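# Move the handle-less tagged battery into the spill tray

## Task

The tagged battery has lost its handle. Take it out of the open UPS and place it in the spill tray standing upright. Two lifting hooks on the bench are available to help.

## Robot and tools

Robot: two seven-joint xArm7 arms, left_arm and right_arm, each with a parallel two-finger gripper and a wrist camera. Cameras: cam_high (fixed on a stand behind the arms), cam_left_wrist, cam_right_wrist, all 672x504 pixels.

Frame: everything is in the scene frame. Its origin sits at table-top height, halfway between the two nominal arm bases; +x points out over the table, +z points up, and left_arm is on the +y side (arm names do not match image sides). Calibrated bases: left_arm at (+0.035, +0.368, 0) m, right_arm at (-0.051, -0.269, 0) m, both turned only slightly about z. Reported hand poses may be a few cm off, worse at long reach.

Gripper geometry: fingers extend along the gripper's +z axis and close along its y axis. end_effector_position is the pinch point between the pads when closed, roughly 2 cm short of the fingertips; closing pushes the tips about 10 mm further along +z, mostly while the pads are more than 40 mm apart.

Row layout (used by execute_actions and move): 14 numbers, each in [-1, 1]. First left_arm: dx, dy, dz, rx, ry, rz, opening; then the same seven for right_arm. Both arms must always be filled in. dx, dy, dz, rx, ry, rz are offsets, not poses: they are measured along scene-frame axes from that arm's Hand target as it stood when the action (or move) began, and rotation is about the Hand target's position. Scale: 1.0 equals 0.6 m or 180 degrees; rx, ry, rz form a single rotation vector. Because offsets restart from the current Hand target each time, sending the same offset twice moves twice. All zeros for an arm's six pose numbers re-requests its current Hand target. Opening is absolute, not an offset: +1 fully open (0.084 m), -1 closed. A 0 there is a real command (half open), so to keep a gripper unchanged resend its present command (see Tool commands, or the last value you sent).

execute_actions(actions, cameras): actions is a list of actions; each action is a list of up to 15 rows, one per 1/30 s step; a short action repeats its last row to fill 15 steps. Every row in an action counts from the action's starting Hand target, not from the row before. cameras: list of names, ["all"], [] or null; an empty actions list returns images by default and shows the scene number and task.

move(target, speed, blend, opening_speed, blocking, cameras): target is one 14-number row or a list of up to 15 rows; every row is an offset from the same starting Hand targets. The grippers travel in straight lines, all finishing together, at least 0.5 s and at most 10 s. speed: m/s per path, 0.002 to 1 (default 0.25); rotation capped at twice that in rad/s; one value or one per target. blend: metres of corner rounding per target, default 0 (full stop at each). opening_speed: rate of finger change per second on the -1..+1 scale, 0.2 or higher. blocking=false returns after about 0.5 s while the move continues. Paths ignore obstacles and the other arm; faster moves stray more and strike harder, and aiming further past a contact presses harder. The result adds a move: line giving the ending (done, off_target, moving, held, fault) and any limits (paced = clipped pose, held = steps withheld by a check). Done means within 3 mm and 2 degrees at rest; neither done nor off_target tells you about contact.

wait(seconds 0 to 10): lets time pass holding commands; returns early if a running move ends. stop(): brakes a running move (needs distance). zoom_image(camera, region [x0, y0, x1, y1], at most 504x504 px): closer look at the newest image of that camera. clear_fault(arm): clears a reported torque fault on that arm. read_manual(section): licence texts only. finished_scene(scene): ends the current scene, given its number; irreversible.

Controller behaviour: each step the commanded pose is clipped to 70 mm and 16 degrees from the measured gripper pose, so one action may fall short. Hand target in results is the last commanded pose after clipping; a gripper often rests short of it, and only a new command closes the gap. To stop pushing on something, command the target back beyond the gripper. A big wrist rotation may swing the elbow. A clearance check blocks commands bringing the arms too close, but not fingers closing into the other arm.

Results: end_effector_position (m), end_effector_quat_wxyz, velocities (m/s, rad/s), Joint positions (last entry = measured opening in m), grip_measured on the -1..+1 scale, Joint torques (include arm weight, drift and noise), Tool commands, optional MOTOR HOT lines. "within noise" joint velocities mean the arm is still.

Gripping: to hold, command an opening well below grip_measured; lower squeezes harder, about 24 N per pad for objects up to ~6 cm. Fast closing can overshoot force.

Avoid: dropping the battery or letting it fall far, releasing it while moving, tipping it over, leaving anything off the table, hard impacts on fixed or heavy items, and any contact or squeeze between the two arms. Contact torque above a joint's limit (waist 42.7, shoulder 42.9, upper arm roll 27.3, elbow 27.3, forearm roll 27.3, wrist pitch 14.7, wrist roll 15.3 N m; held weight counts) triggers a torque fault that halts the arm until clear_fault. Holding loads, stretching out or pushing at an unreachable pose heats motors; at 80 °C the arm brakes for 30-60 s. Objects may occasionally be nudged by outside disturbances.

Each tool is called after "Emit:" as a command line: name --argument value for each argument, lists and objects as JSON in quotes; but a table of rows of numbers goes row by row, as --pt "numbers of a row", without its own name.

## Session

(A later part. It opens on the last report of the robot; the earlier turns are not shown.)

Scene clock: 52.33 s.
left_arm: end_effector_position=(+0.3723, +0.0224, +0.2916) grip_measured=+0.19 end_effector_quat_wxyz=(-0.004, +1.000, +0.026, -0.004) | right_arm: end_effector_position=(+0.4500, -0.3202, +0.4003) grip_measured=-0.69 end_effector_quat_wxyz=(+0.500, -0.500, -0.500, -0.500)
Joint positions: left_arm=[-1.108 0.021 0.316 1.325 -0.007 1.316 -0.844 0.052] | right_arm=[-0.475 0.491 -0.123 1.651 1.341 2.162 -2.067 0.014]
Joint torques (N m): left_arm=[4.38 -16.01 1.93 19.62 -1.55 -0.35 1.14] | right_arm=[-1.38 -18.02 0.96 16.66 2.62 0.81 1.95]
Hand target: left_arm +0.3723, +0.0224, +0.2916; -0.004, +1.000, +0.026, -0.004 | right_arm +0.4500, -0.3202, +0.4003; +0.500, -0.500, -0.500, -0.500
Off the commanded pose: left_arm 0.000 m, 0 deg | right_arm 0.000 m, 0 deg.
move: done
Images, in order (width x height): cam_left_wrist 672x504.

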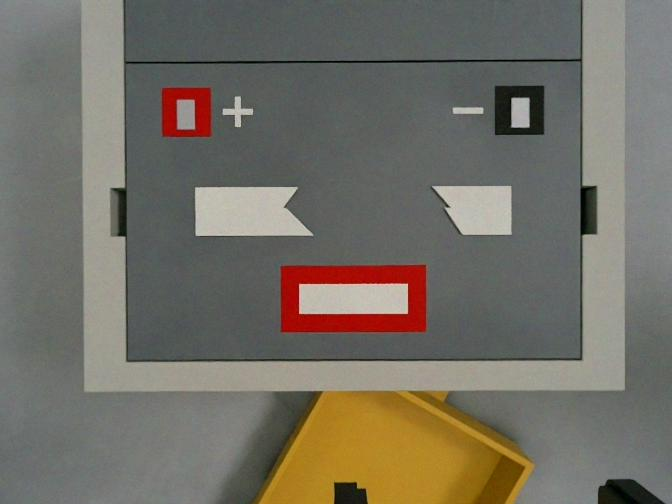

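Emit:
move --pt "0 0.021 0.0307 -0.0025 -0.0026 0 0.2 0.0082 0.3837 -0.1005 0 0 0.0166 -1" --pt "0 0.021 0.0307 -0.0025 -0.0026 0 0.2 0.0082 0.467 -0.1255 0 0 0.0166 -1" --speed 0.25 --blend '[0.02,0]' --cameras '["all"]'

Emit:
zoom_image --camera "cam_left_wrist" --region '[500, 130, 672, 280]'

Scene clock: 55.53 s.
left_arm: end_effector_position=(+0.3723, +0.0350, +0.3101) grip_measured=+0.19 end_effector_quat_wxyz=(+0.000, +1.000, +0.026, +0.000) | right_arm: end_effector_position=(+0.4550, -0.0401, +0.3249) grip_measured=-0.69 end_effector_quat_wxyz=(+0.513, -0.487, -0.513, -0.487)
Joint positions: left_arm=[-1.103 -0.023 0.321 1.328 0.008 1.348 -0.837 0.052] | right_arm=[-0.085 0.332 0.085 1.224 1.486 1.631 -2.249 0.014]
Joint torques (N m): left_arm=[4.44 -24.4 1.84 19.69 1.42 -0.35 1.23] | right_arm=[2.06 -15.28 3.94 16.84 2.17 -0.06 -2.07]
Hand target: left_arm +0.3723, +0.0350, +0.3101; +0.000, +1.000, +0.026, +0.000 | right_arm +0.4550, -0.0400, +0.3250; +0.513, -0.487, -0.513, -0.487
Off the commanded pose: left_arm 0.000 m, 0 deg | right_arm 0.000 m, 0 deg.
move: done

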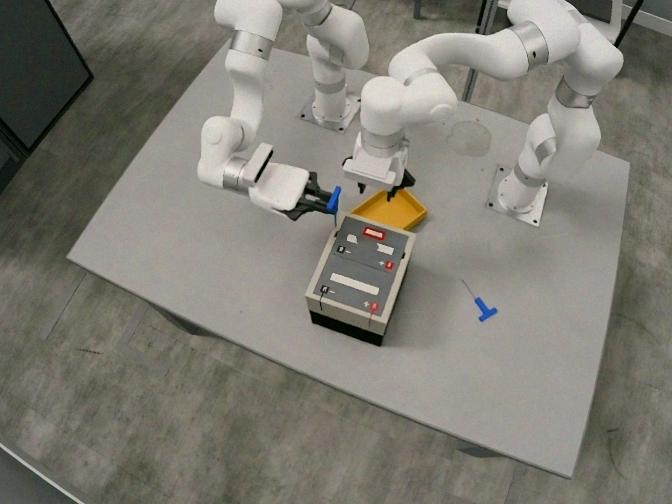

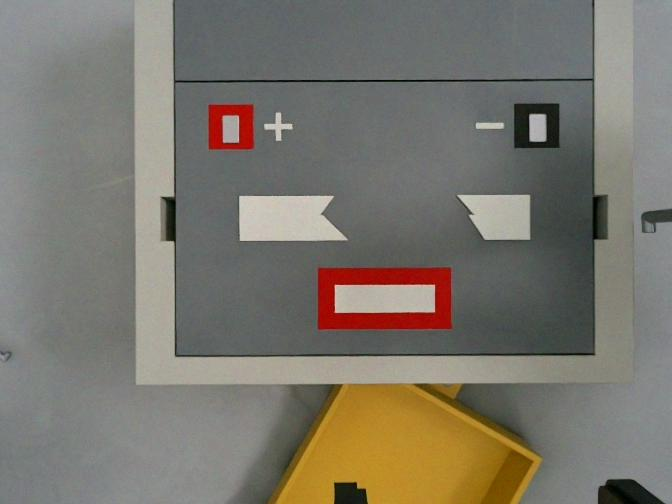

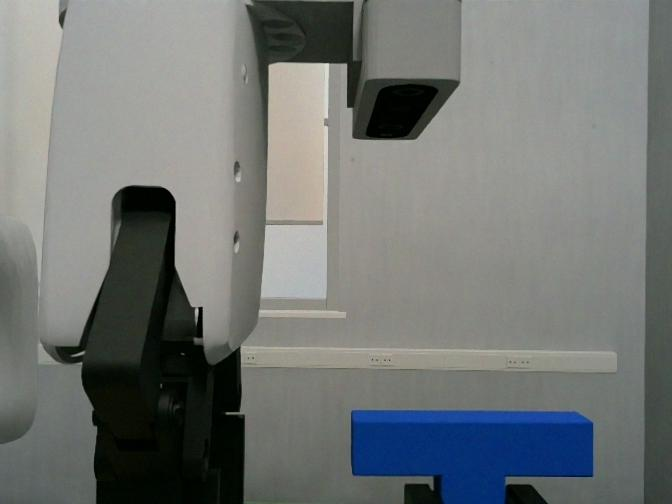

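Scaled by 2.930 from the camera's 672x504 image, which has a finer 960x720 frame.

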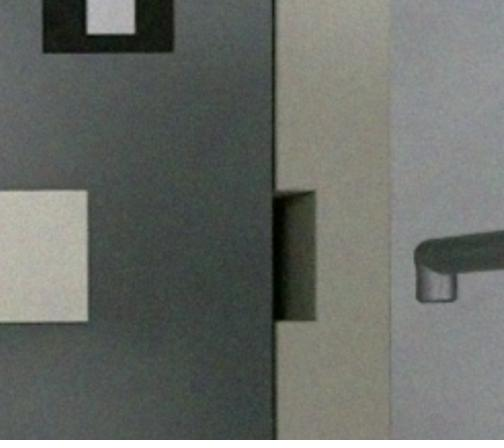

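Emit:
move --target '[0,0,0,0,0,0,0.2,0.0025,0.0067,-0.03,0,0,0,-1]' --speed 0.1 --cameras '["cam_left_wrist"]'

Emit:
zoom_image --camera "cam_left_wrist" --region '[560, 160, 660, 260]'

Scene clock: 57.23 s.
left_arm: end_effector_position=(+0.3723, +0.0350, +0.3101) grip_measured=+0.19 end_effector_quat_wxyz=(+0.000, +1.000, +0.026, +0.000) | right_arm: end_effector_position=(+0.4564, -0.0360, +0.3070) grip_measured=-0.69 end_effector_quat_wxyz=(+0.513, -0.487, -0.513, -0.487)
Joint positions: left_arm=[-1.103 -0.023 0.321 1.328 0.008 1.348 -0.837 0.052] | right_arm=[-0.078 0.365 0.088 1.222 1.488 1.619 -2.284 0.014]
Joint torques (N m): left_arm=[4.34 -24.38 1.79 19.74 1.37 -0.37 1.18] | right_arm=[2.52 -15.43 4.08 12.64 2.23 -0.09 -1.93]
Hand target: left_arm +0.3723, +0.0350, +0.3101; +0.000, +1.000, +0.026, +0.000 | right_arm +0.4565, -0.0360, +0.3070; +0.513, -0.487, -0.513, -0.487
Off the commanded pose: left_arm 0.000 m, 0 deg | right_arm 0.000 m, 0 deg.
move: done
Images, in order (width x height): cam_left_wrist 672x504.

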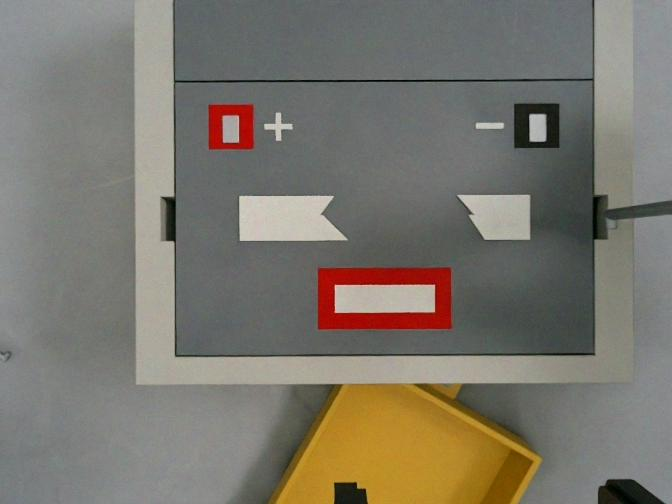

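Scaled by 5.040 from the camera's 672x504 image, which has a finer 960x720 frame.

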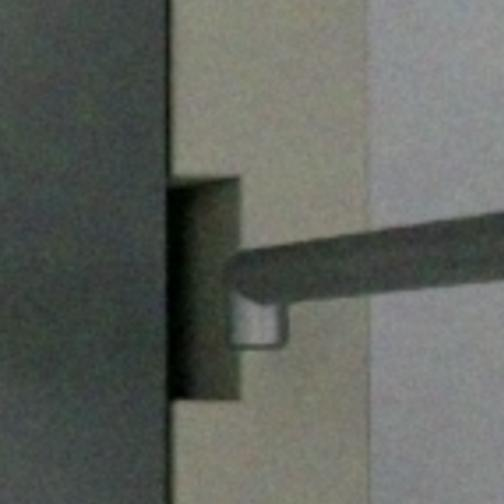

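Emit:
move --target '[0,0,0,0,0,0,0.2,0,0,-0.012,0,0,0,-1]' --speed 0.05 --cameras '["cam_left_wrist"]'

Emit:
zoom_image --camera "cam_left_wrist" --region '[560, 160, 660, 260]'

Scene clock: 58.43 s.
left_arm: end_effector_position=(+0.3723, +0.0350, +0.3101) grip_measured=+0.19 end_effector_quat_wxyz=(+0.000, +1.000, +0.026, +0.000) | right_arm: end_effector_position=(+0.4565, -0.0360, +0.2998) grip_measured=-0.69 end_effector_quat_wxyz=(+0.513, -0.487, -0.513, -0.487)
Joint positions: left_arm=[-1.103 -0.023 0.321 1.328 0.008 1.348 -0.837 0.052] | right_arm=[-0.077 0.378 0.088 1.22 1.486 1.617 -2.298 0.014]
Joint torques (N m): left_arm=[4.41 -24.55 1.64 19.71 1.43 -0.36 1.18] | right_arm=[2.09 -15.51 -0.99 10.28 -0.14 -0.09 -2.08]
Hand target: left_arm +0.3723, +0.0350, +0.3101; +0.000, +1.000, +0.026, +0.000 | right_arm +0.4565, -0.0360, +0.2998; +0.513, -0.487, -0.513, -0.487
Off the commanded pose: left_arm 0.000 m, 0 deg | right_arm 0.000 m, 0 deg.
move: done
Images, in order (width x height): cam_left_wrist 672x504.

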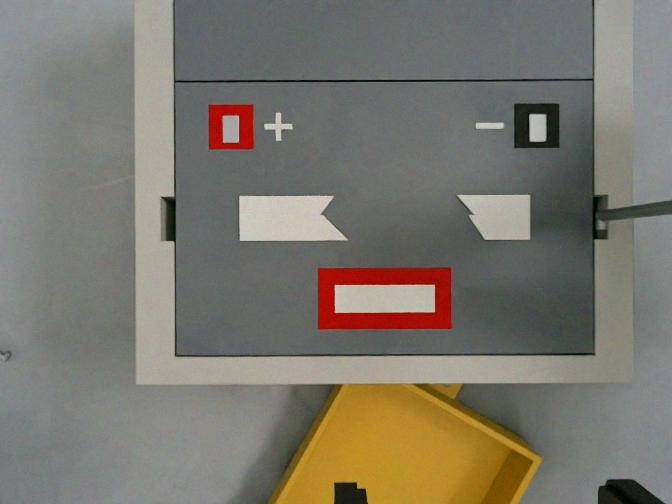

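Scaled by 5.040 from the camera's 672x504 image, which has a finer 960x720 frame.

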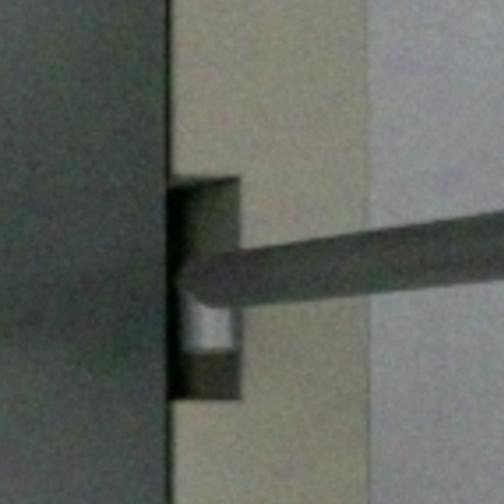

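Emit:
move --target '[0,0,0,0,0,0,0.2,0,-0.0006,-0.01,0,0,0,-1]' --speed 0.03 --cameras '["cam_left_wrist"]'

Emit:
zoom_image --camera "cam_left_wrist" --region '[560, 160, 660, 260]'

Scene clock: 59.73 s.
left_arm: end_effector_position=(+0.3723, +0.0350, +0.3101) grip_measured=+0.19 end_effector_quat_wxyz=(+0.000, +1.000, +0.026, +0.000) | right_arm: end_effector_position=(+0.4565, -0.0364, +0.2940) grip_measured=-0.69 end_effector_quat_wxyz=(+0.513, -0.487, -0.513, -0.487)
Joint positions: left_arm=[-1.103 -0.023 0.321 1.328 0.008 1.348 -0.837 0.052] | right_arm=[-0.077 0.388 0.087 1.219 1.485 1.616 -2.31 0.014]
Joint torques (N m): left_arm=[4.34 -24.52 1.73 19.72 1.41 -0.37 1.24] | right_arm=[2.34 -8.44 -1.63 8.39 -1.26 -0.34 -2.24]
Hand target: left_arm +0.3723, +0.0350, +0.3101; +0.000, +1.000, +0.026, +0.000 | right_arm +0.4565, -0.0364, +0.2938; +0.513, -0.487, -0.513, -0.487
Off the commanded pose: left_arm 0.000 m, 0 deg | right_arm 0.000 m, 0 deg.
move: done
Images, in order (width x height): cam_left_wrist 672x504.

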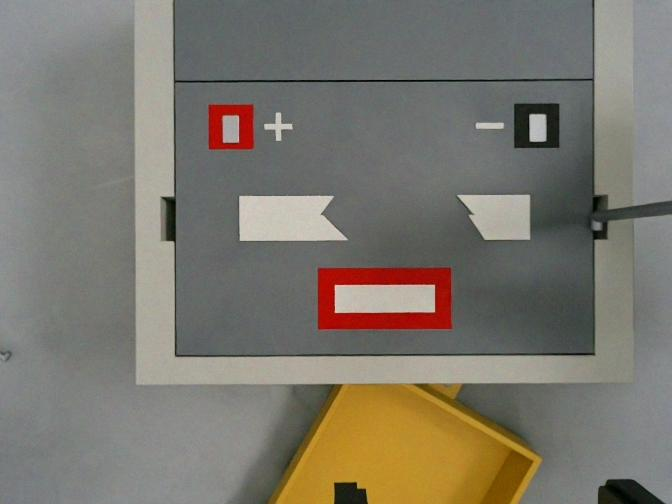

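Scaled by 5.040 from the camera's 672x504 image, which has a finer 960x720 frame.

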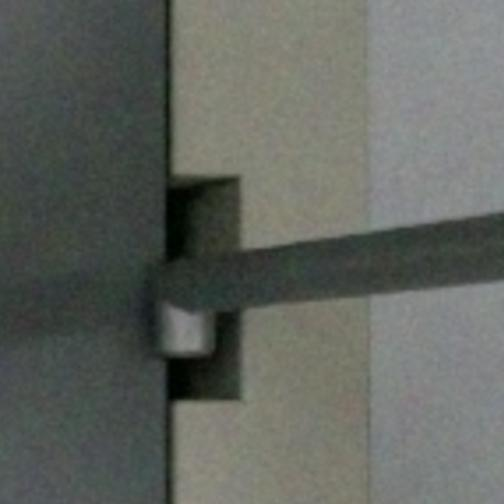

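Emit:
move --pt "0 0 0 0 0 0 0.2 0 -0.0023 0.001 0 0 0 -1" --pt "0 0 0 0 0 0 0.2 0 -0.0023 -0.004 0 0 0 -1" --speed 0.03 --cameras '["cam_left_wrist"]'

Emit:
zoom_image --camera "cam_left_wrist" --region '[560, 160, 660, 260]'

Scene clock: 61.07 s.
left_arm: end_effector_position=(+0.3723, +0.0350, +0.3101) grip_measured=+0.19 end_effector_quat_wxyz=(+0.000, +1.000, +0.026, +0.000) | right_arm: end_effector_position=(+0.4564, -0.0378, +0.2917) grip_measured=-0.69 end_effector_quat_wxyz=(+0.513, -0.487, -0.513, -0.487)
Joint positions: left_arm=[-1.103 -0.023 0.321 1.328 0.008 1.348 -0.837 0.052] | right_arm=[-0.079 0.393 0.086 1.219 1.482 1.619 -2.315 0.014]
Joint torques (N m): left_arm=[4.39 -24.37 1.7 19.74 1.34 -0.36 1.19] | right_arm=[2.67 -1.18 -6.95 -2.07 -5.19 -7.01 -2.16]
Hand target: left_arm +0.3723, +0.0350, +0.3101; +0.000, +1.000, +0.026, +0.000 | right_arm +0.4565, -0.0378, +0.2914; +0.513, -0.487, -0.513, -0.487
Off the commanded pose: left_arm 0.000 m, 0 deg | right_arm 0.000 m, 0 deg.
move: done
Images, in order (width x height): cam_left_wrist 672x504.

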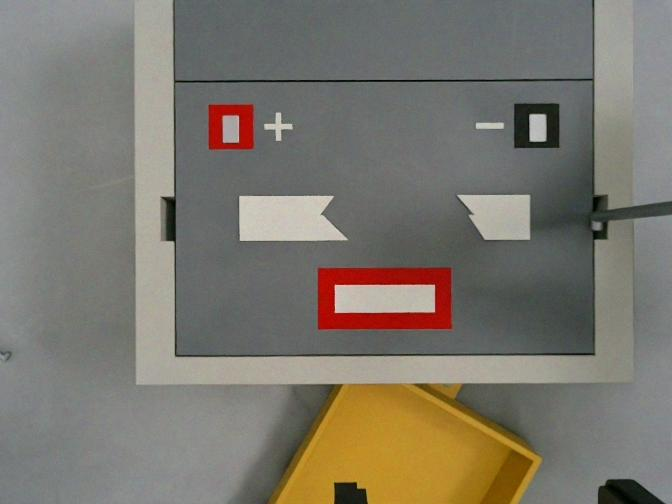

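Scaled by 5.040 from the camera's 672x504 image, which has a finer 960x720 frame.

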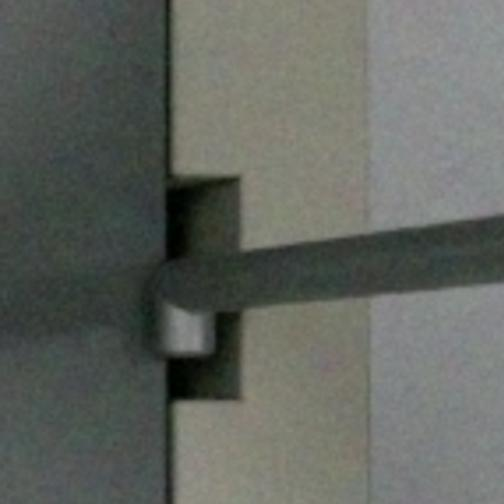

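Emit:
move --pt "0 0 0 0 0 0 0.2 0 0 0.007 0 0 0 -1" --pt "0 0 0 0 0 0 0.2 0 0 0.001 0 0 0 -1" --speed 0.03 --cameras '["cam_left_wrist"]'

Emit:
zoom_image --camera "cam_left_wrist" --region '[560, 160, 660, 260]'

Scene clock: 62.47 s.
left_arm: end_effector_position=(+0.3723, +0.0350, +0.3101) grip_measured=+0.19 end_effector_quat_wxyz=(+0.000, +1.000, +0.026, +0.000) | right_arm: end_effector_position=(+0.4564, -0.0378, +0.2923) grip_measured=-0.69 end_effector_quat_wxyz=(+0.513, -0.487, -0.513, -0.487)
Joint positions: left_arm=[-1.103 -0.023 0.321 1.328 0.008 1.348 -0.837 0.052] | right_arm=[-0.079 0.391 0.086 1.219 1.483 1.619 -2.314 0.014]
Joint torques (N m): left_arm=[4.32 -24.5 1.68 19.69 1.27 -0.43 1.22] | right_arm=[1.91 -8.64 1.92 7.46 -1.5 -0.12 -2.15]
Hand target: left_arm +0.3723, +0.0350, +0.3101; +0.000, +1.000, +0.026, +0.000 | right_arm +0.4565, -0.0378, +0.2920; +0.513, -0.487, -0.513, -0.487
Off the commanded pose: left_arm 0.000 m, 0 deg | right_arm 0.000 m, 0 deg.
move: done
Images, in order (width x height): cam_left_wrist 672x504.

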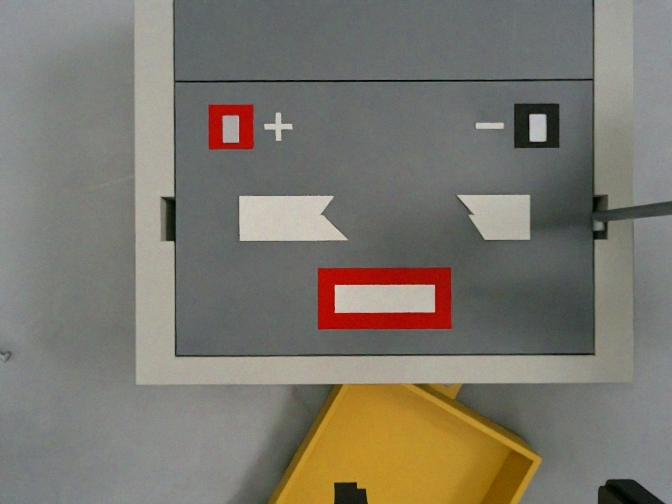

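Scaled by 5.040 from the camera's 672x504 image, which has a finer 960x720 frame.

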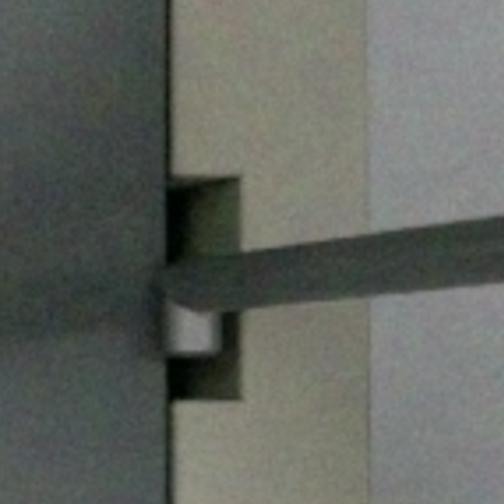

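Emit:
move --pt "0 0 0 0 0 0 0.2 0 -0.002 0.003 0 0 0 -1" --pt "0 0 0 0 0 0 0.2 0 -0.002 -0.007 0 0 0 -1" --speed 0.03 --cameras '["cam_left_wrist"]'

Emit:
zoom_image --camera "cam_left_wrist" --region '[560, 160, 660, 260]'

Scene clock: 63.93 s.
left_arm: end_effector_position=(+0.3723, +0.0350, +0.3101) grip_measured=+0.19 end_effector_quat_wxyz=(+0.000, +1.000, +0.026, +0.000) | right_arm: end_effector_position=(+0.4564, -0.0390, +0.2878) grip_measured=-0.69 end_effector_quat_wxyz=(+0.513, -0.487, -0.513, -0.487)
Joint positions: left_arm=[-1.103 -0.023 0.321 1.328 0.008 1.348 -0.837 0.052] | right_arm=[-0.08 0.399 0.085 1.218 1.48 1.62 -2.322 0.014]
Joint torques (N m): left_arm=[4.36 -24.57 1.72 19.73 1.32 -0.4 1.23] | right_arm=[2.47 -15.85 -0.88 10.11 -0.16 -0.1 -2.16]
Hand target: left_arm +0.3723, +0.0350, +0.3101; +0.000, +1.000, +0.026, +0.000 | right_arm +0.4565, -0.0390, +0.2878; +0.513, -0.487, -0.513, -0.487
Off the commanded pose: left_arm 0.000 m, 0 deg | right_arm 0.000 m, 0 deg.
move: done
Images, in order (width x height): cam_left_wrist 672x504.

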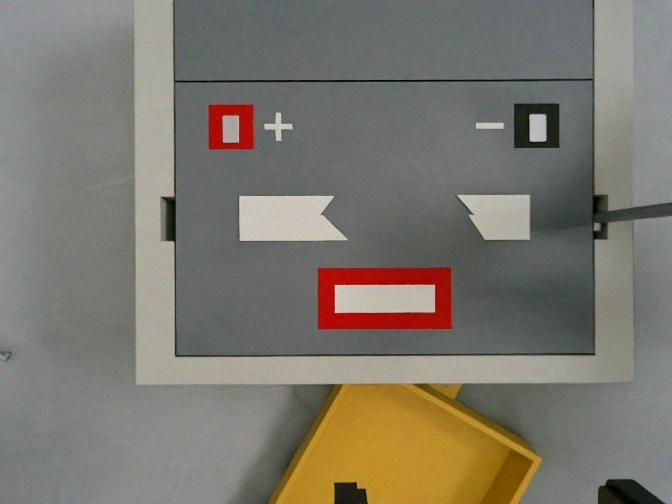

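Scaled by 5.040 from the camera's 672x504 image, which has a finer 960x720 frame.

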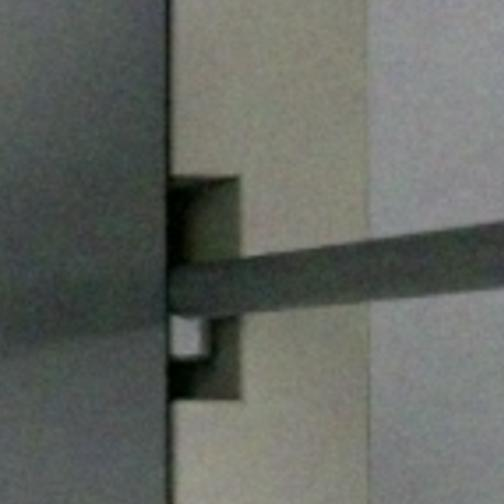

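Emit:
move --target '[0,0,0,0,0,0,0.2,0,0,-0.045,0,0,0,-1]' --speed 0.05

Emit:
move --target '[0,0,0,0,0,0,0.2,0,0,-0.02,0,0,0,-1]' --speed 0.05 --cameras '["all"]'

Scene clock: 65.30 s.
left_arm: end_effector_position=(+0.3723, +0.0350, +0.3101) grip_measured=+0.19 end_effector_quat_wxyz=(+0.000, +1.000, +0.026, +0.000) | right_arm: end_effector_position=(+0.4564, -0.0390, +0.2607) grip_measured=-0.69 end_effector_quat_wxyz=(+0.513, -0.487, -0.513, -0.487)
Joint positions: left_arm=[-1.103 -0.023 0.321 1.328 0.008 1.348 -0.837 0.052] | right_arm=[-0.078 0.45 0.083 1.216 1.475 1.613 -2.374 0.014]
Joint torques (N m): left_arm=[4.25 -24.46 1.65 19.69 1.37 -0.39 1.2] | right_arm=[2.31 -16.29 -0.86 15.63 -0.15 0.09 -2.13]
Hand target: left_arm +0.3723, +0.0350, +0.3101; +0.000, +1.000, +0.026, +0.000 | right_arm +0.4565, -0.0390, +0.2608; +0.513, -0.487, -0.513, -0.487
Off the commanded pose: left_arm 0.000 m, 0 deg | right_arm 0.000 m, 0 deg.
move: done

Scene clock: 66.07 s.
left_arm: end_effector_position=(+0.3723, +0.0350, +0.3101) grip_measured=+0.19 end_effector_quat_wxyz=(+0.000, +1.000, +0.026, +0.000) | right_arm: end_effector_position=(+0.4563, -0.0389, +0.2490) grip_measured=-0.69 end_effector_quat_wxyz=(+0.513, -0.487, -0.513, -0.487)
Joint positions: left_arm=[-1.103 -0.023 0.321 1.328 0.008 1.348 -0.837 0.052] | right_arm=[-0.076 0.474 0.082 1.218 1.473 1.611 -2.397 0.014]
Joint torques (N m): left_arm=[4.41 -24.57 1.65 19.69 1.29 -0.39 1.19] | right_arm=[2.55 -1.11 -8.45 2.59 -4.95 -7.63 -2.14]
Hand target: left_arm +0.3723, +0.0350, +0.3101; +0.000, +1.000, +0.026, +0.000 | right_arm +0.4565, -0.0390, +0.2488; +0.513, -0.487, -0.513, -0.487
Off the commanded pose: left_arm 0.000 m, 0 deg | right_arm 0.000 m, 0 deg.
move: done

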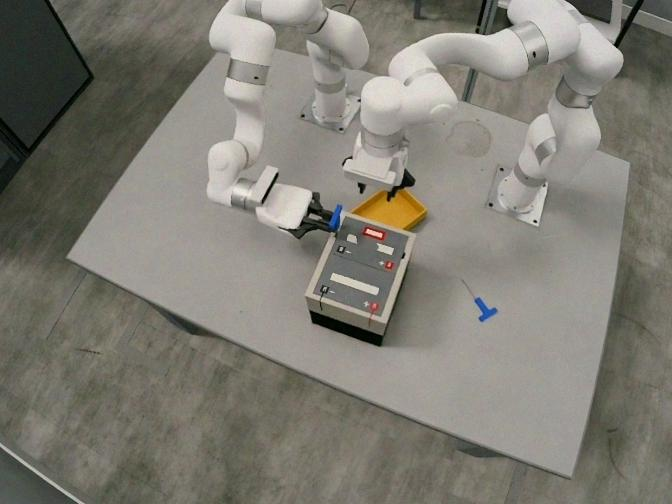

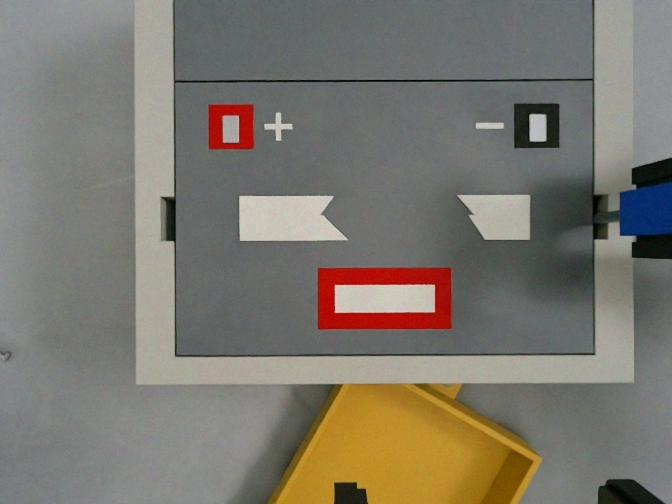

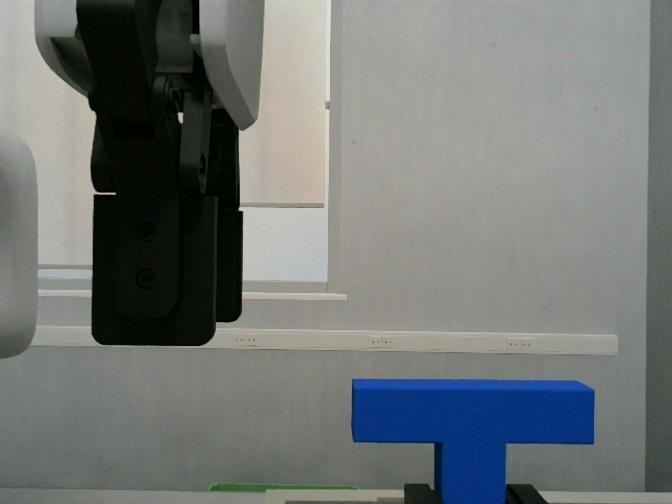

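Emit:
move --pt "0 0.15 0.02 0 0 0.1 0.2 0 0 0.0008 0 0 0 -0.55" --pt "0.0633 0.5365 -0.25 0 0 0.2785 0.2 0 0 0.0141 0 0 0 -0.55" --pt "0.0633 0.5365 -0.25 0 0 0.2785 0.2 0 0 0.0141 0 0 0 -1" --speed '[0.15,0.4,0.2]' --blend '[0,0,0]' --cameras '["all"]'

Scene clock: 70.53 s.
left_arm: end_effector_position=(+0.4103, +0.3569, +0.1601) grip_measured=+0.19 end_effector_quat_wxyz=(+0.000, +0.895, +0.447, +0.001) | right_arm: end_effector_position=(+0.4564, -0.0390, +0.2572) grip_measured=-0.69 end_effector_quat_wxyz=(+0.513, -0.487, -0.513, -0.487)
Joint positions: left_arm=[-0.72 -0.301 0.671 0.668 0.234 0.919 -1.143 0.052] | right_arm=[-0.077 0.457 0.082 1.217 1.474 1.612 -2.381 0.014]
Joint torques (N m): left_arm=[-3.91 -5.19 -1.63 18.42 -1.41 -3.44 1.22] | right_arm=[-1.84 -26.3 2.87 11.77 0.79 2.17 1.42]
Hand target: left_arm +0.4103, +0.3569, +0.1601; +0.000, +0.895, +0.447, +0.001 | right_arm +0.4565, -0.0390, +0.2572; +0.513, -0.487, -0.513, -0.487
Off the commanded pose: left_arm 0.000 m, 0 deg | right_arm 0.000 m, 0 deg.
move: done

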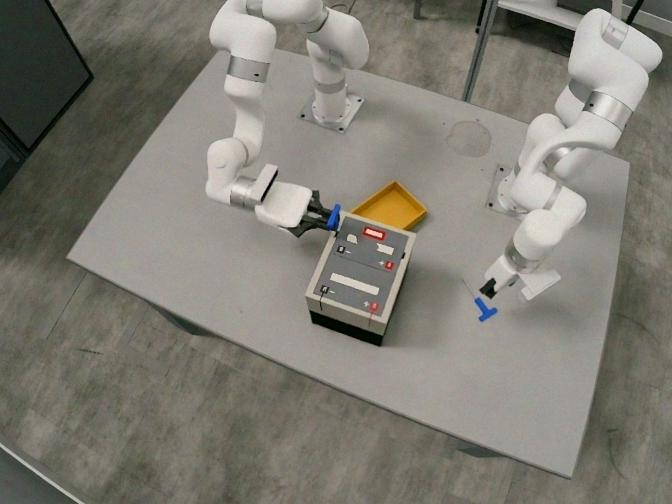

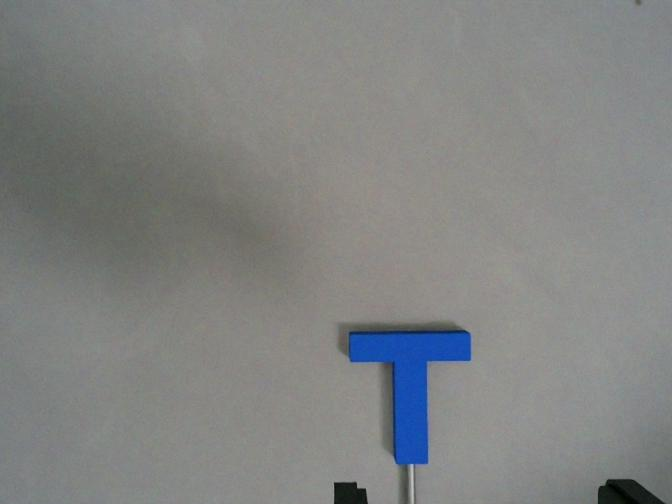

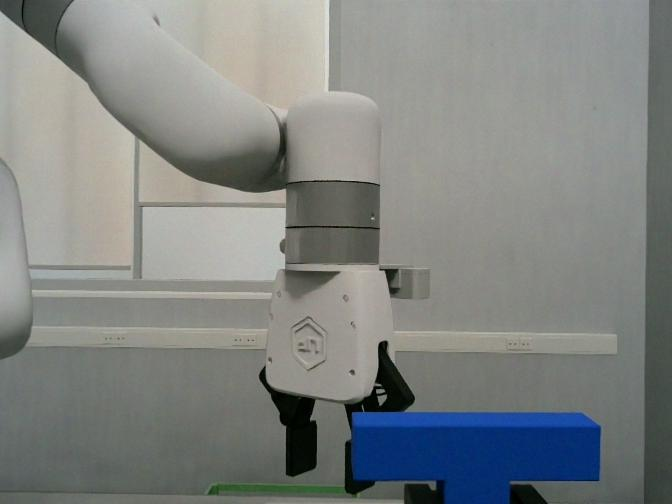

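Emit:
move --pt "0 0 0 0 0 0 0.2 0 0 0.0025 0 0 0 -1" --pt "0 0 -0.05 0 0 0 0.2 -0.0075 0.0007 0.0025 0 0 -0.0833 -1" --pt "0 0 -0.1 0 0 0 0.2 -0.0147 0.0032 0.0025 0 0 -0.1667 -1" --pt "0 0 -0.15 0 0 0 0.2 -0.021 0.0075 0.0025 0 0 -0.25 -1" --pt "0 0 -0.19 0 0 0 0.2 -0.026 0.0133 0.0025 0 0 -0.3333 -1" --pt "0 0 -0.215 0 0 0 0.2 -0.0292 0.0202 0.0025 0 0 -0.4167 -1" --pt "0 0 -0.2297 0 0 0 0.2 -0.0307 0.0277 0.0025 0 0 -0.5 -1" --speed 0.2 --blend 0.001 --cameras '["all"]'

Scene clock: 76.23 s.
left_arm: end_effector_position=(+0.4103, +0.3569, +0.0222) grip_measured=+0.19 end_effector_quat_wxyz=(+0.000, +0.895, +0.447, +0.001) | right_arm: end_effector_position=(+0.4380, -0.0224, +0.2587) grip_measured=-0.69 end_effector_quat_wxyz=(-0.018, +0.707, +0.018, +0.707)
Joint positions: left_arm=[-0.756 0.15 0.695 0.549 -0.225 0.442 -0.791 0.052] | right_arm=[0.273 -0.008 0.475 0.62 3.899 1.084 -3.553 0.014]
Joint torques (N m): left_arm=[4.37 -10.41 -0.86 14.61 -1.44 -3.49 1.22] | right_arm=[2.27 -7.34 2.29 15.79 0.74 3.5 -2.09]
Hand target: left_arm +0.4103, +0.3569, +0.0222; +0.000, +0.895, +0.447, +0.001 | right_arm +0.4380, -0.0223, +0.2587; -0.018, +0.707, +0.018, +0.707
Off the commanded pose: left_arm 0.000 m, 0 deg | right_arm 0.000 m, 0 deg.
move: done; blend cut to 0.0007 m at target 1

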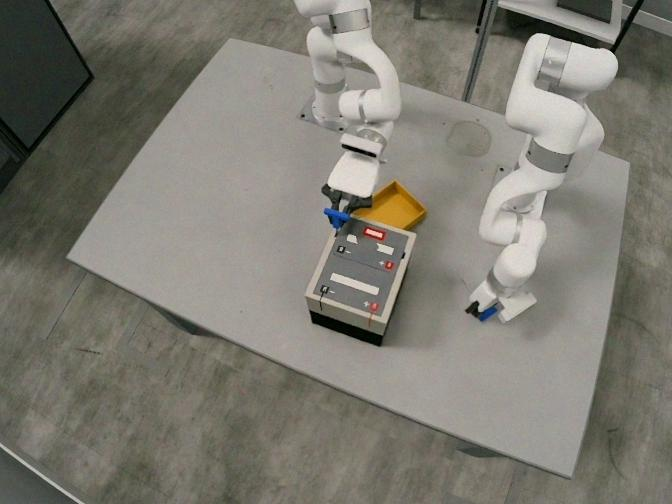

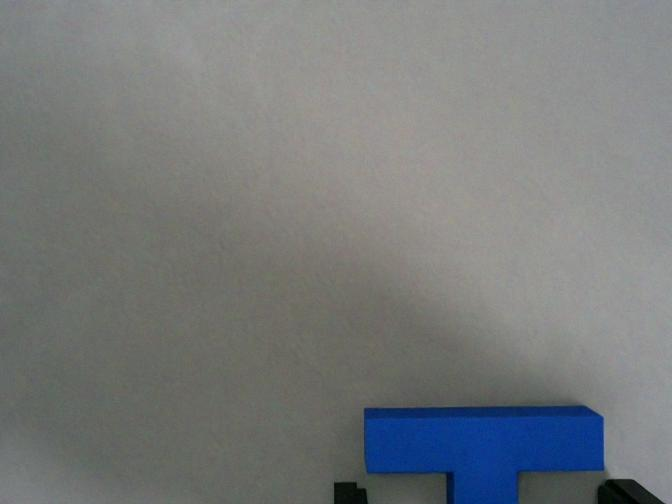

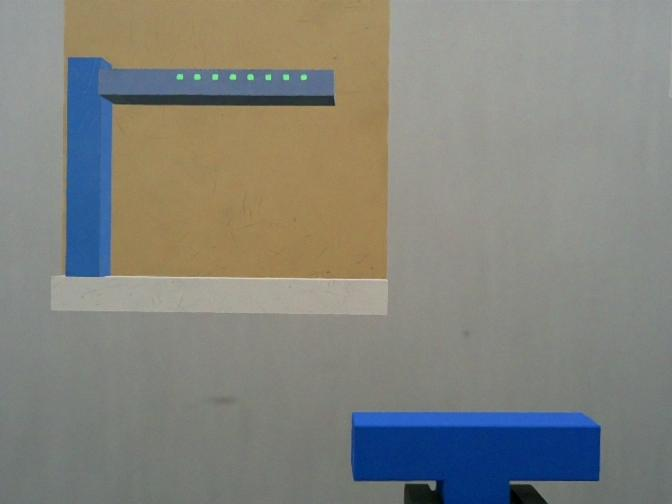

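Emit:
move --target '[0,0,0,0,0,0,-1,0,0,0.008,0,0,0,-1]' --speed 0.05

Emit:
move --target '[0,0,0,0,0,0,-1,0,0,0.008,0,0,0,-1]' --speed 0.05 --cameras '["cam_left_wrist","cam_right_wrist"]'

Scene clock: 77.33 s.
left_arm: end_effector_position=(+0.4103, +0.3569, +0.0222) grip_measured=-0.69 end_effector_quat_wxyz=(+0.000, +0.895, +0.447, +0.001) | right_arm: end_effector_position=(+0.4380, -0.0223, +0.2635) grip_measured=-0.69 end_effector_quat_wxyz=(-0.018, +0.707, +0.018, +0.707)
Joint positions: left_arm=[-0.756 0.15 0.695 0.549 -0.225 0.442 -0.791 0.014] | right_arm=[0.272 -0.022 0.473 0.622 3.904 1.068 -3.56 0.014]
Joint torques (N m): left_arm=[4.13 -10.49 -0.82 13.79 -1.06 -3.25 1.15] | right_arm=[-2.71 -18.31 -3.06 15.98 0.86 0.48 -2.09]
Hand target: left_arm +0.4103, +0.3569, +0.0222; +0.000, +0.895, +0.447, +0.001 | right_arm +0.4380, -0.0223, +0.2635; -0.018, +0.707, +0.018, +0.707
Off the commanded pose: left_arm 0.000 m, 0 deg | right_arm 0.000 m, 0 deg.
move: done

Scene clock: 78.03 s.
left_arm: end_effector_position=(+0.4103, +0.3569, +0.0222) grip_measured=-0.69 end_effector_quat_wxyz=(+0.000, +0.895, +0.447, +0.001) | right_arm: end_effector_position=(+0.4380, -0.0223, +0.2683) grip_measured=-0.69 end_effector_quat_wxyz=(-0.018, +0.707, +0.018, +0.707)
Joint positions: left_arm=[-0.756 0.15 0.695 0.549 -0.225 0.442 -0.791 0.014] | right_arm=[0.271 -0.036 0.472 0.624 3.909 1.053 -3.566 0.014]
Joint torques (N m): left_arm=[3.79 -10.77 -0.72 13.16 -0.72 -3.02 1.13] | right_arm=[-2.71 -18.57 -3.14 16 0.83 0.39 -2.07]
Hand target: left_arm +0.4103, +0.3569, +0.0222; +0.000, +0.895, +0.447, +0.001 | right_arm +0.4380, -0.0223, +0.2683; -0.018, +0.707, +0.018, +0.707
Off the commanded pose: left_arm 0.000 m, 0 deg | right_arm 0.000 m, 0 deg.
move: done
Images, in order (width x height): cam_left_wrist 672x504, cam_right_wrist 672x504.

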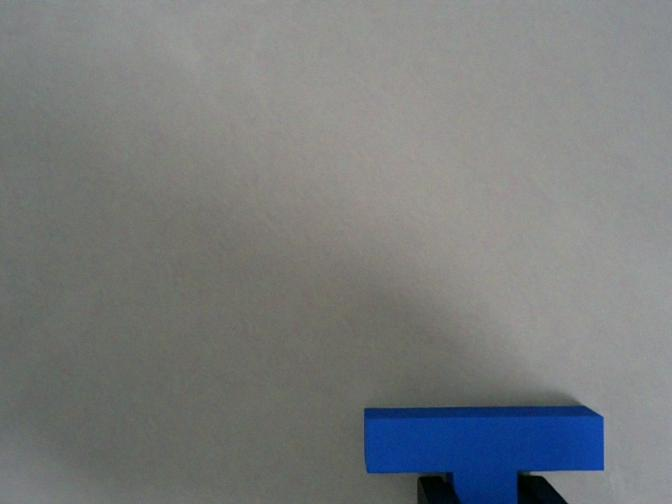

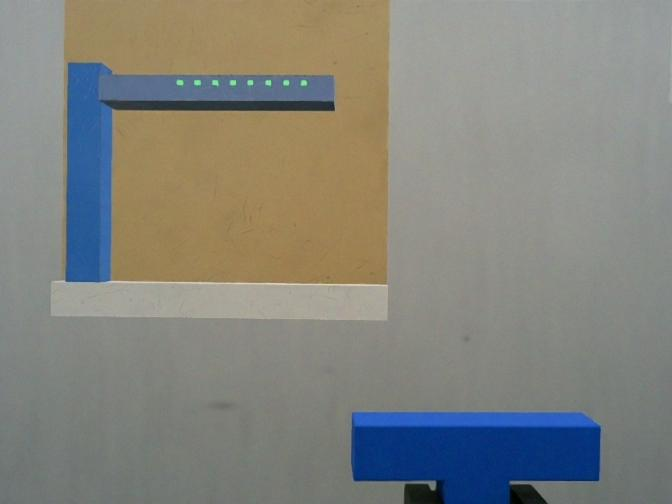

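Emit:
move --target '[0,0,0.1,0,0,0,-1,0,0,0.01,0,0,0,-1]' --speed 0.05

Emit:
move --target '[0,0,0.1,0,0,0,-1,0,0,0.007,0,0,0,-1]' --speed 0.08 --cameras '["cam_high","cam_right_wrist"]'

Scene clock: 79.93 s.
left_arm: end_effector_position=(+0.4103, +0.3569, +0.0822) grip_measured=-0.69 end_effector_quat_wxyz=(+0.000, +0.895, +0.447, +0.001) | right_arm: end_effector_position=(+0.4380, -0.0223, +0.2743) grip_measured=-0.69 end_effector_quat_wxyz=(-0.018, +0.707, +0.018, +0.707)
Joint positions: left_arm=[-0.769 -0.091 0.749 0.571 0.104 0.639 -1.033 0.014] | right_arm=[0.27 -0.053 0.47 0.628 3.915 1.034 -3.574 0.014]
Joint torques (N m): left_arm=[4.1 -16.7 -2.73 16.93 1.46 -0.44 -1.3] | right_arm=[-3.15 -27.61 -4.74 25.54 -0.05 5.65 -2.27]
Hand target: left_arm +0.4103, +0.3569, +0.0822; +0.000, +0.895, +0.447, +0.001 | right_arm +0.4380, -0.0223, +0.2743; -0.018, +0.707, +0.018, +0.707
Off the commanded pose: left_arm 0.000 m, 0 deg | right_arm 0.000 m, 0 deg.
move: done

Scene clock: 81.10 s.
left_arm: end_effector_position=(+0.4103, +0.3569, +0.1422) grip_measured=-0.69 end_effector_quat_wxyz=(+0.000, +0.895, +0.447, +0.001) | right_arm: end_effector_position=(+0.4379, -0.0224, +0.2782) grip_measured=-0.69 end_effector_quat_wxyz=(-0.018, +0.707, +0.018, +0.707)
Joint positions: left_arm=[-0.734 -0.265 0.696 0.641 0.224 0.857 -1.131 0.014] | right_arm=[0.269 -0.065 0.468 0.63 3.919 1.02 -3.58 0.014]
Joint torques (N m): left_arm=[4.38 -14.92 -4.26 18.34 1.34 -0.5 -1.35] | right_arm=[-3.66 -34.97 -5.95 32.67 -0.69 10.14 -2.26]
Hand target: left_arm +0.4103, +0.3569, +0.1422; +0.000, +0.895, +0.447, +0.001 | right_arm +0.4380, -0.0223, +0.2785; -0.018, +0.707, +0.018, +0.707
Off the commanded pose: left_arm 0.000 m, 0 deg | right_arm 0.000 m, 0 deg.
move: done
Images, in order (width x height): cam_high 672x504, cam_right_wrist 672x504.

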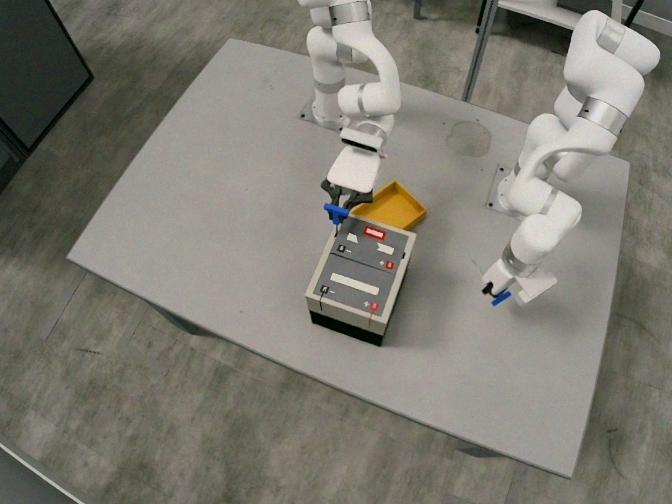

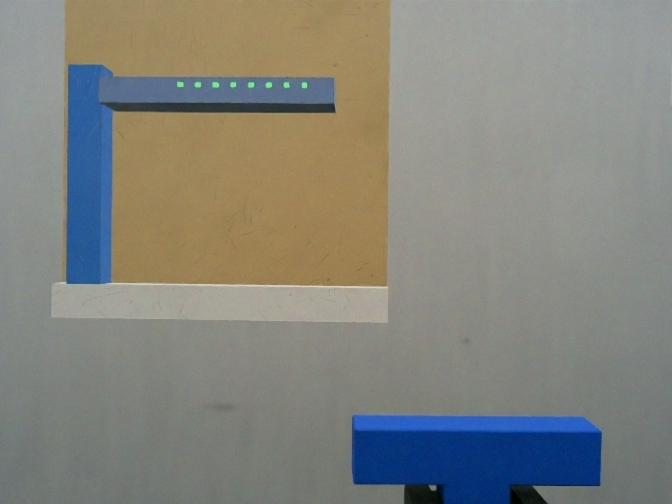

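Emit:
move --pt "0.033 0 0.43 0 0 0 -1 0 0 -0.0158 0 0 0 -1" --pt "0.0567 -0.228 0.43 -0.1797 -0.5886 -0.5786 -1 0 0 -0.0158 0 0 0 -1" --pt "0.0567 -0.3468 0.288 -0.1797 -0.5886 -0.5786 -1 0 0 -0.0158 0 0 0 -1" --speed '[0.35,0.4,0.2]' --blend '[0.04,0.02,0]' --cameras '["all"]'

Emit:
zoom_image --camera "cam_high" --region '[320, 190, 440, 310]'

Scene clock: 89.60 s.
left_arm: end_effector_position=(+0.4443, +0.1489, +0.3151) grip_measured=-0.69 end_effector_quat_wxyz=(+0.487, +0.513, -0.487, +0.513) | right_arm: end_effector_position=(+0.4380, -0.0223, +0.2690) grip_measured=-0.69 end_effector_quat_wxyz=(-0.018, +0.707, +0.018, +0.707)
Joint positions: left_arm=[-1.72 -1.888 1.477 0.669 0.629 0.581 0.992 0.014] | right_arm=[0.271 -0.038 0.472 0.625 3.909 1.051 -3.567 0.014]
Joint torques (N m): left_arm=[-3.96 12.2 -11.2 -5.95 1.44 -2.87 1.21] | right_arm=[3.6 -6.27 4.31 9.74 -1.8 0.66 2.39]
Hand target: left_arm +0.4443, +0.1489, +0.3150; +0.487, +0.513, -0.487, +0.513 | right_arm +0.4380, -0.0223, +0.2690; -0.018, +0.707, +0.018, +0.707
Off the commanded pose: left_arm 0.000 m, 0 deg | right_arm 0.000 m, 0 deg.
move: done

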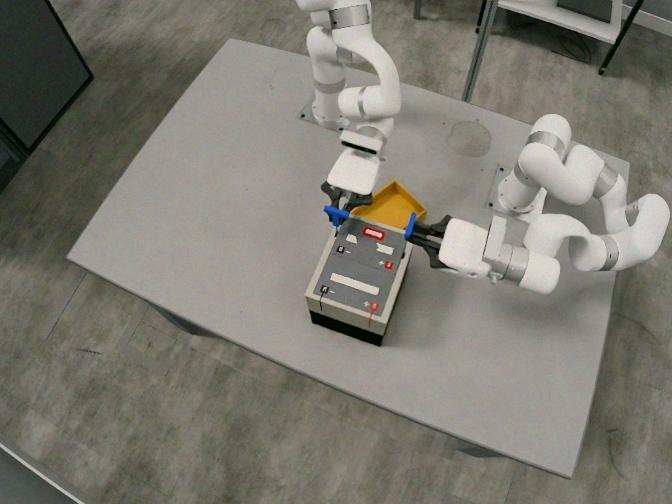

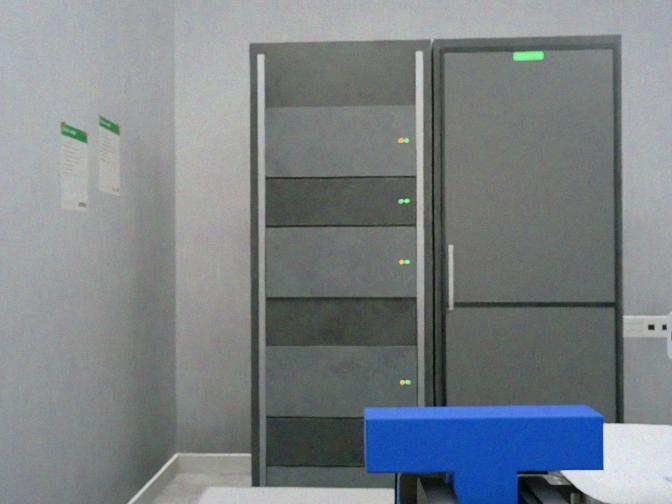

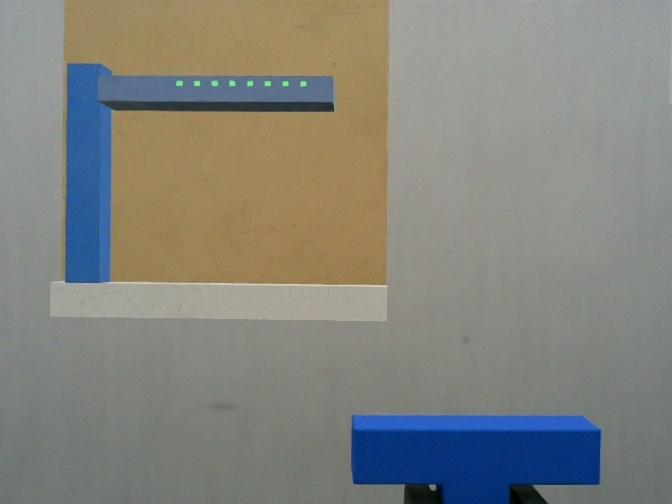

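Scaled by 4.200 from the camera's 672x504 image, which has a finer 960x720 frame.

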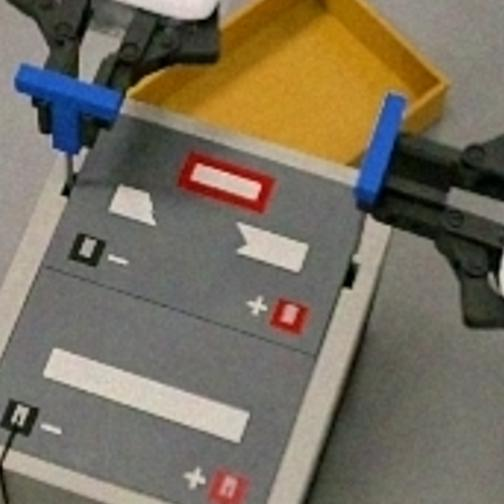

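Emit:
move --pt "0 0.119 0.142 0 0 0 -1 0 0 0 0 0 0 -1" --pt "-0.024 0.352 0.142 0.1797 0.5886 0.5786 -1 0 0 0 0 0 0 -1" --speed '[0.3,0.45]' --blend '[0.02,0]'

Emit:
move --target '[-0.05,-0.05,0.0,0,0,-0.295,-1,0,0,0,0,0,0,-1]' --speed 0.45 --cameras '["cam_high"]'

Scene clock: 94.53 s.
left_arm: end_effector_position=(+0.4299, +0.3601, +0.4002) grip_measured=-0.69 end_effector_quat_wxyz=(+0.000, +0.895, +0.447, +0.001) | right_arm: end_effector_position=(+0.4380, -0.0223, +0.2690) grip_measured=-0.69 end_effector_quat_wxyz=(-0.018, +0.707, +0.018, +0.707)
Joint positions: left_arm=[-0.747 -0.313 0.582 1.355 0.17 1.617 -1.108 0.014] | right_arm=[0.271 -0.038 0.472 0.625 3.909 1.051 -3.567 0.014]
Joint torques (N m): left_arm=[4.26 -5.5 -0.71 18.83 -1.32 -0.41 -0.96] | right_arm=[3.48 -6.34 4.01 9.77 -1.66 0.7 2.32]
Hand target: left_arm +0.4299, +0.3601, +0.4002; +0.000, +0.895, +0.447, +0.001 | right_arm +0.4380, -0.0223, +0.2690; -0.018, +0.707, +0.018, +0.707
Off the commanded pose: left_arm 0.000 m, 0 deg | right_arm 0.000 m, 0 deg.
move: done

Scene clock: 96.13 s.
left_arm: end_effector_position=(+0.3999, +0.3301, +0.4002) grip_measured=-0.69 end_effector_quat_wxyz=(+0.000, +1.000, +0.000, +0.000) | right_arm: end_effector_position=(+0.4380, -0.0223, +0.2690) grip_measured=-0.69 end_effector_quat_wxyz=(-0.018, +0.707, +0.018, +0.707)
Joint positions: left_arm=[-0.921 -0.443 0.598 1.276 0.244 1.647 -0.351 0.014] | right_arm=[0.271 -0.038 0.472 0.625 3.909 1.051 -3.567 0.014]
Joint torques (N m): left_arm=[-4.03 -11 -1.96 12.15 1.44 -0.48 1.16] | right_arm=[3.31 -6.47 3.81 9.71 -1.66 0.77 2.34]
Hand target: left_arm +0.3999, +0.3301, +0.4002; +0.000, +1.000, +0.000, +0.000 | right_arm +0.4380, -0.0223, +0.2690; -0.018, +0.707, +0.018, +0.707
Off the commanded pose: left_arm 0.000 m, 0 deg | right_arm 0.000 m, 0 deg.
move: done
Images, in order (width x height): cam_high 672x504.

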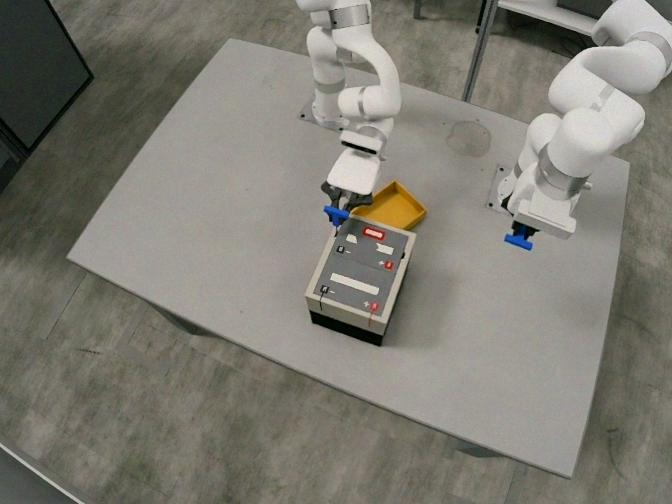

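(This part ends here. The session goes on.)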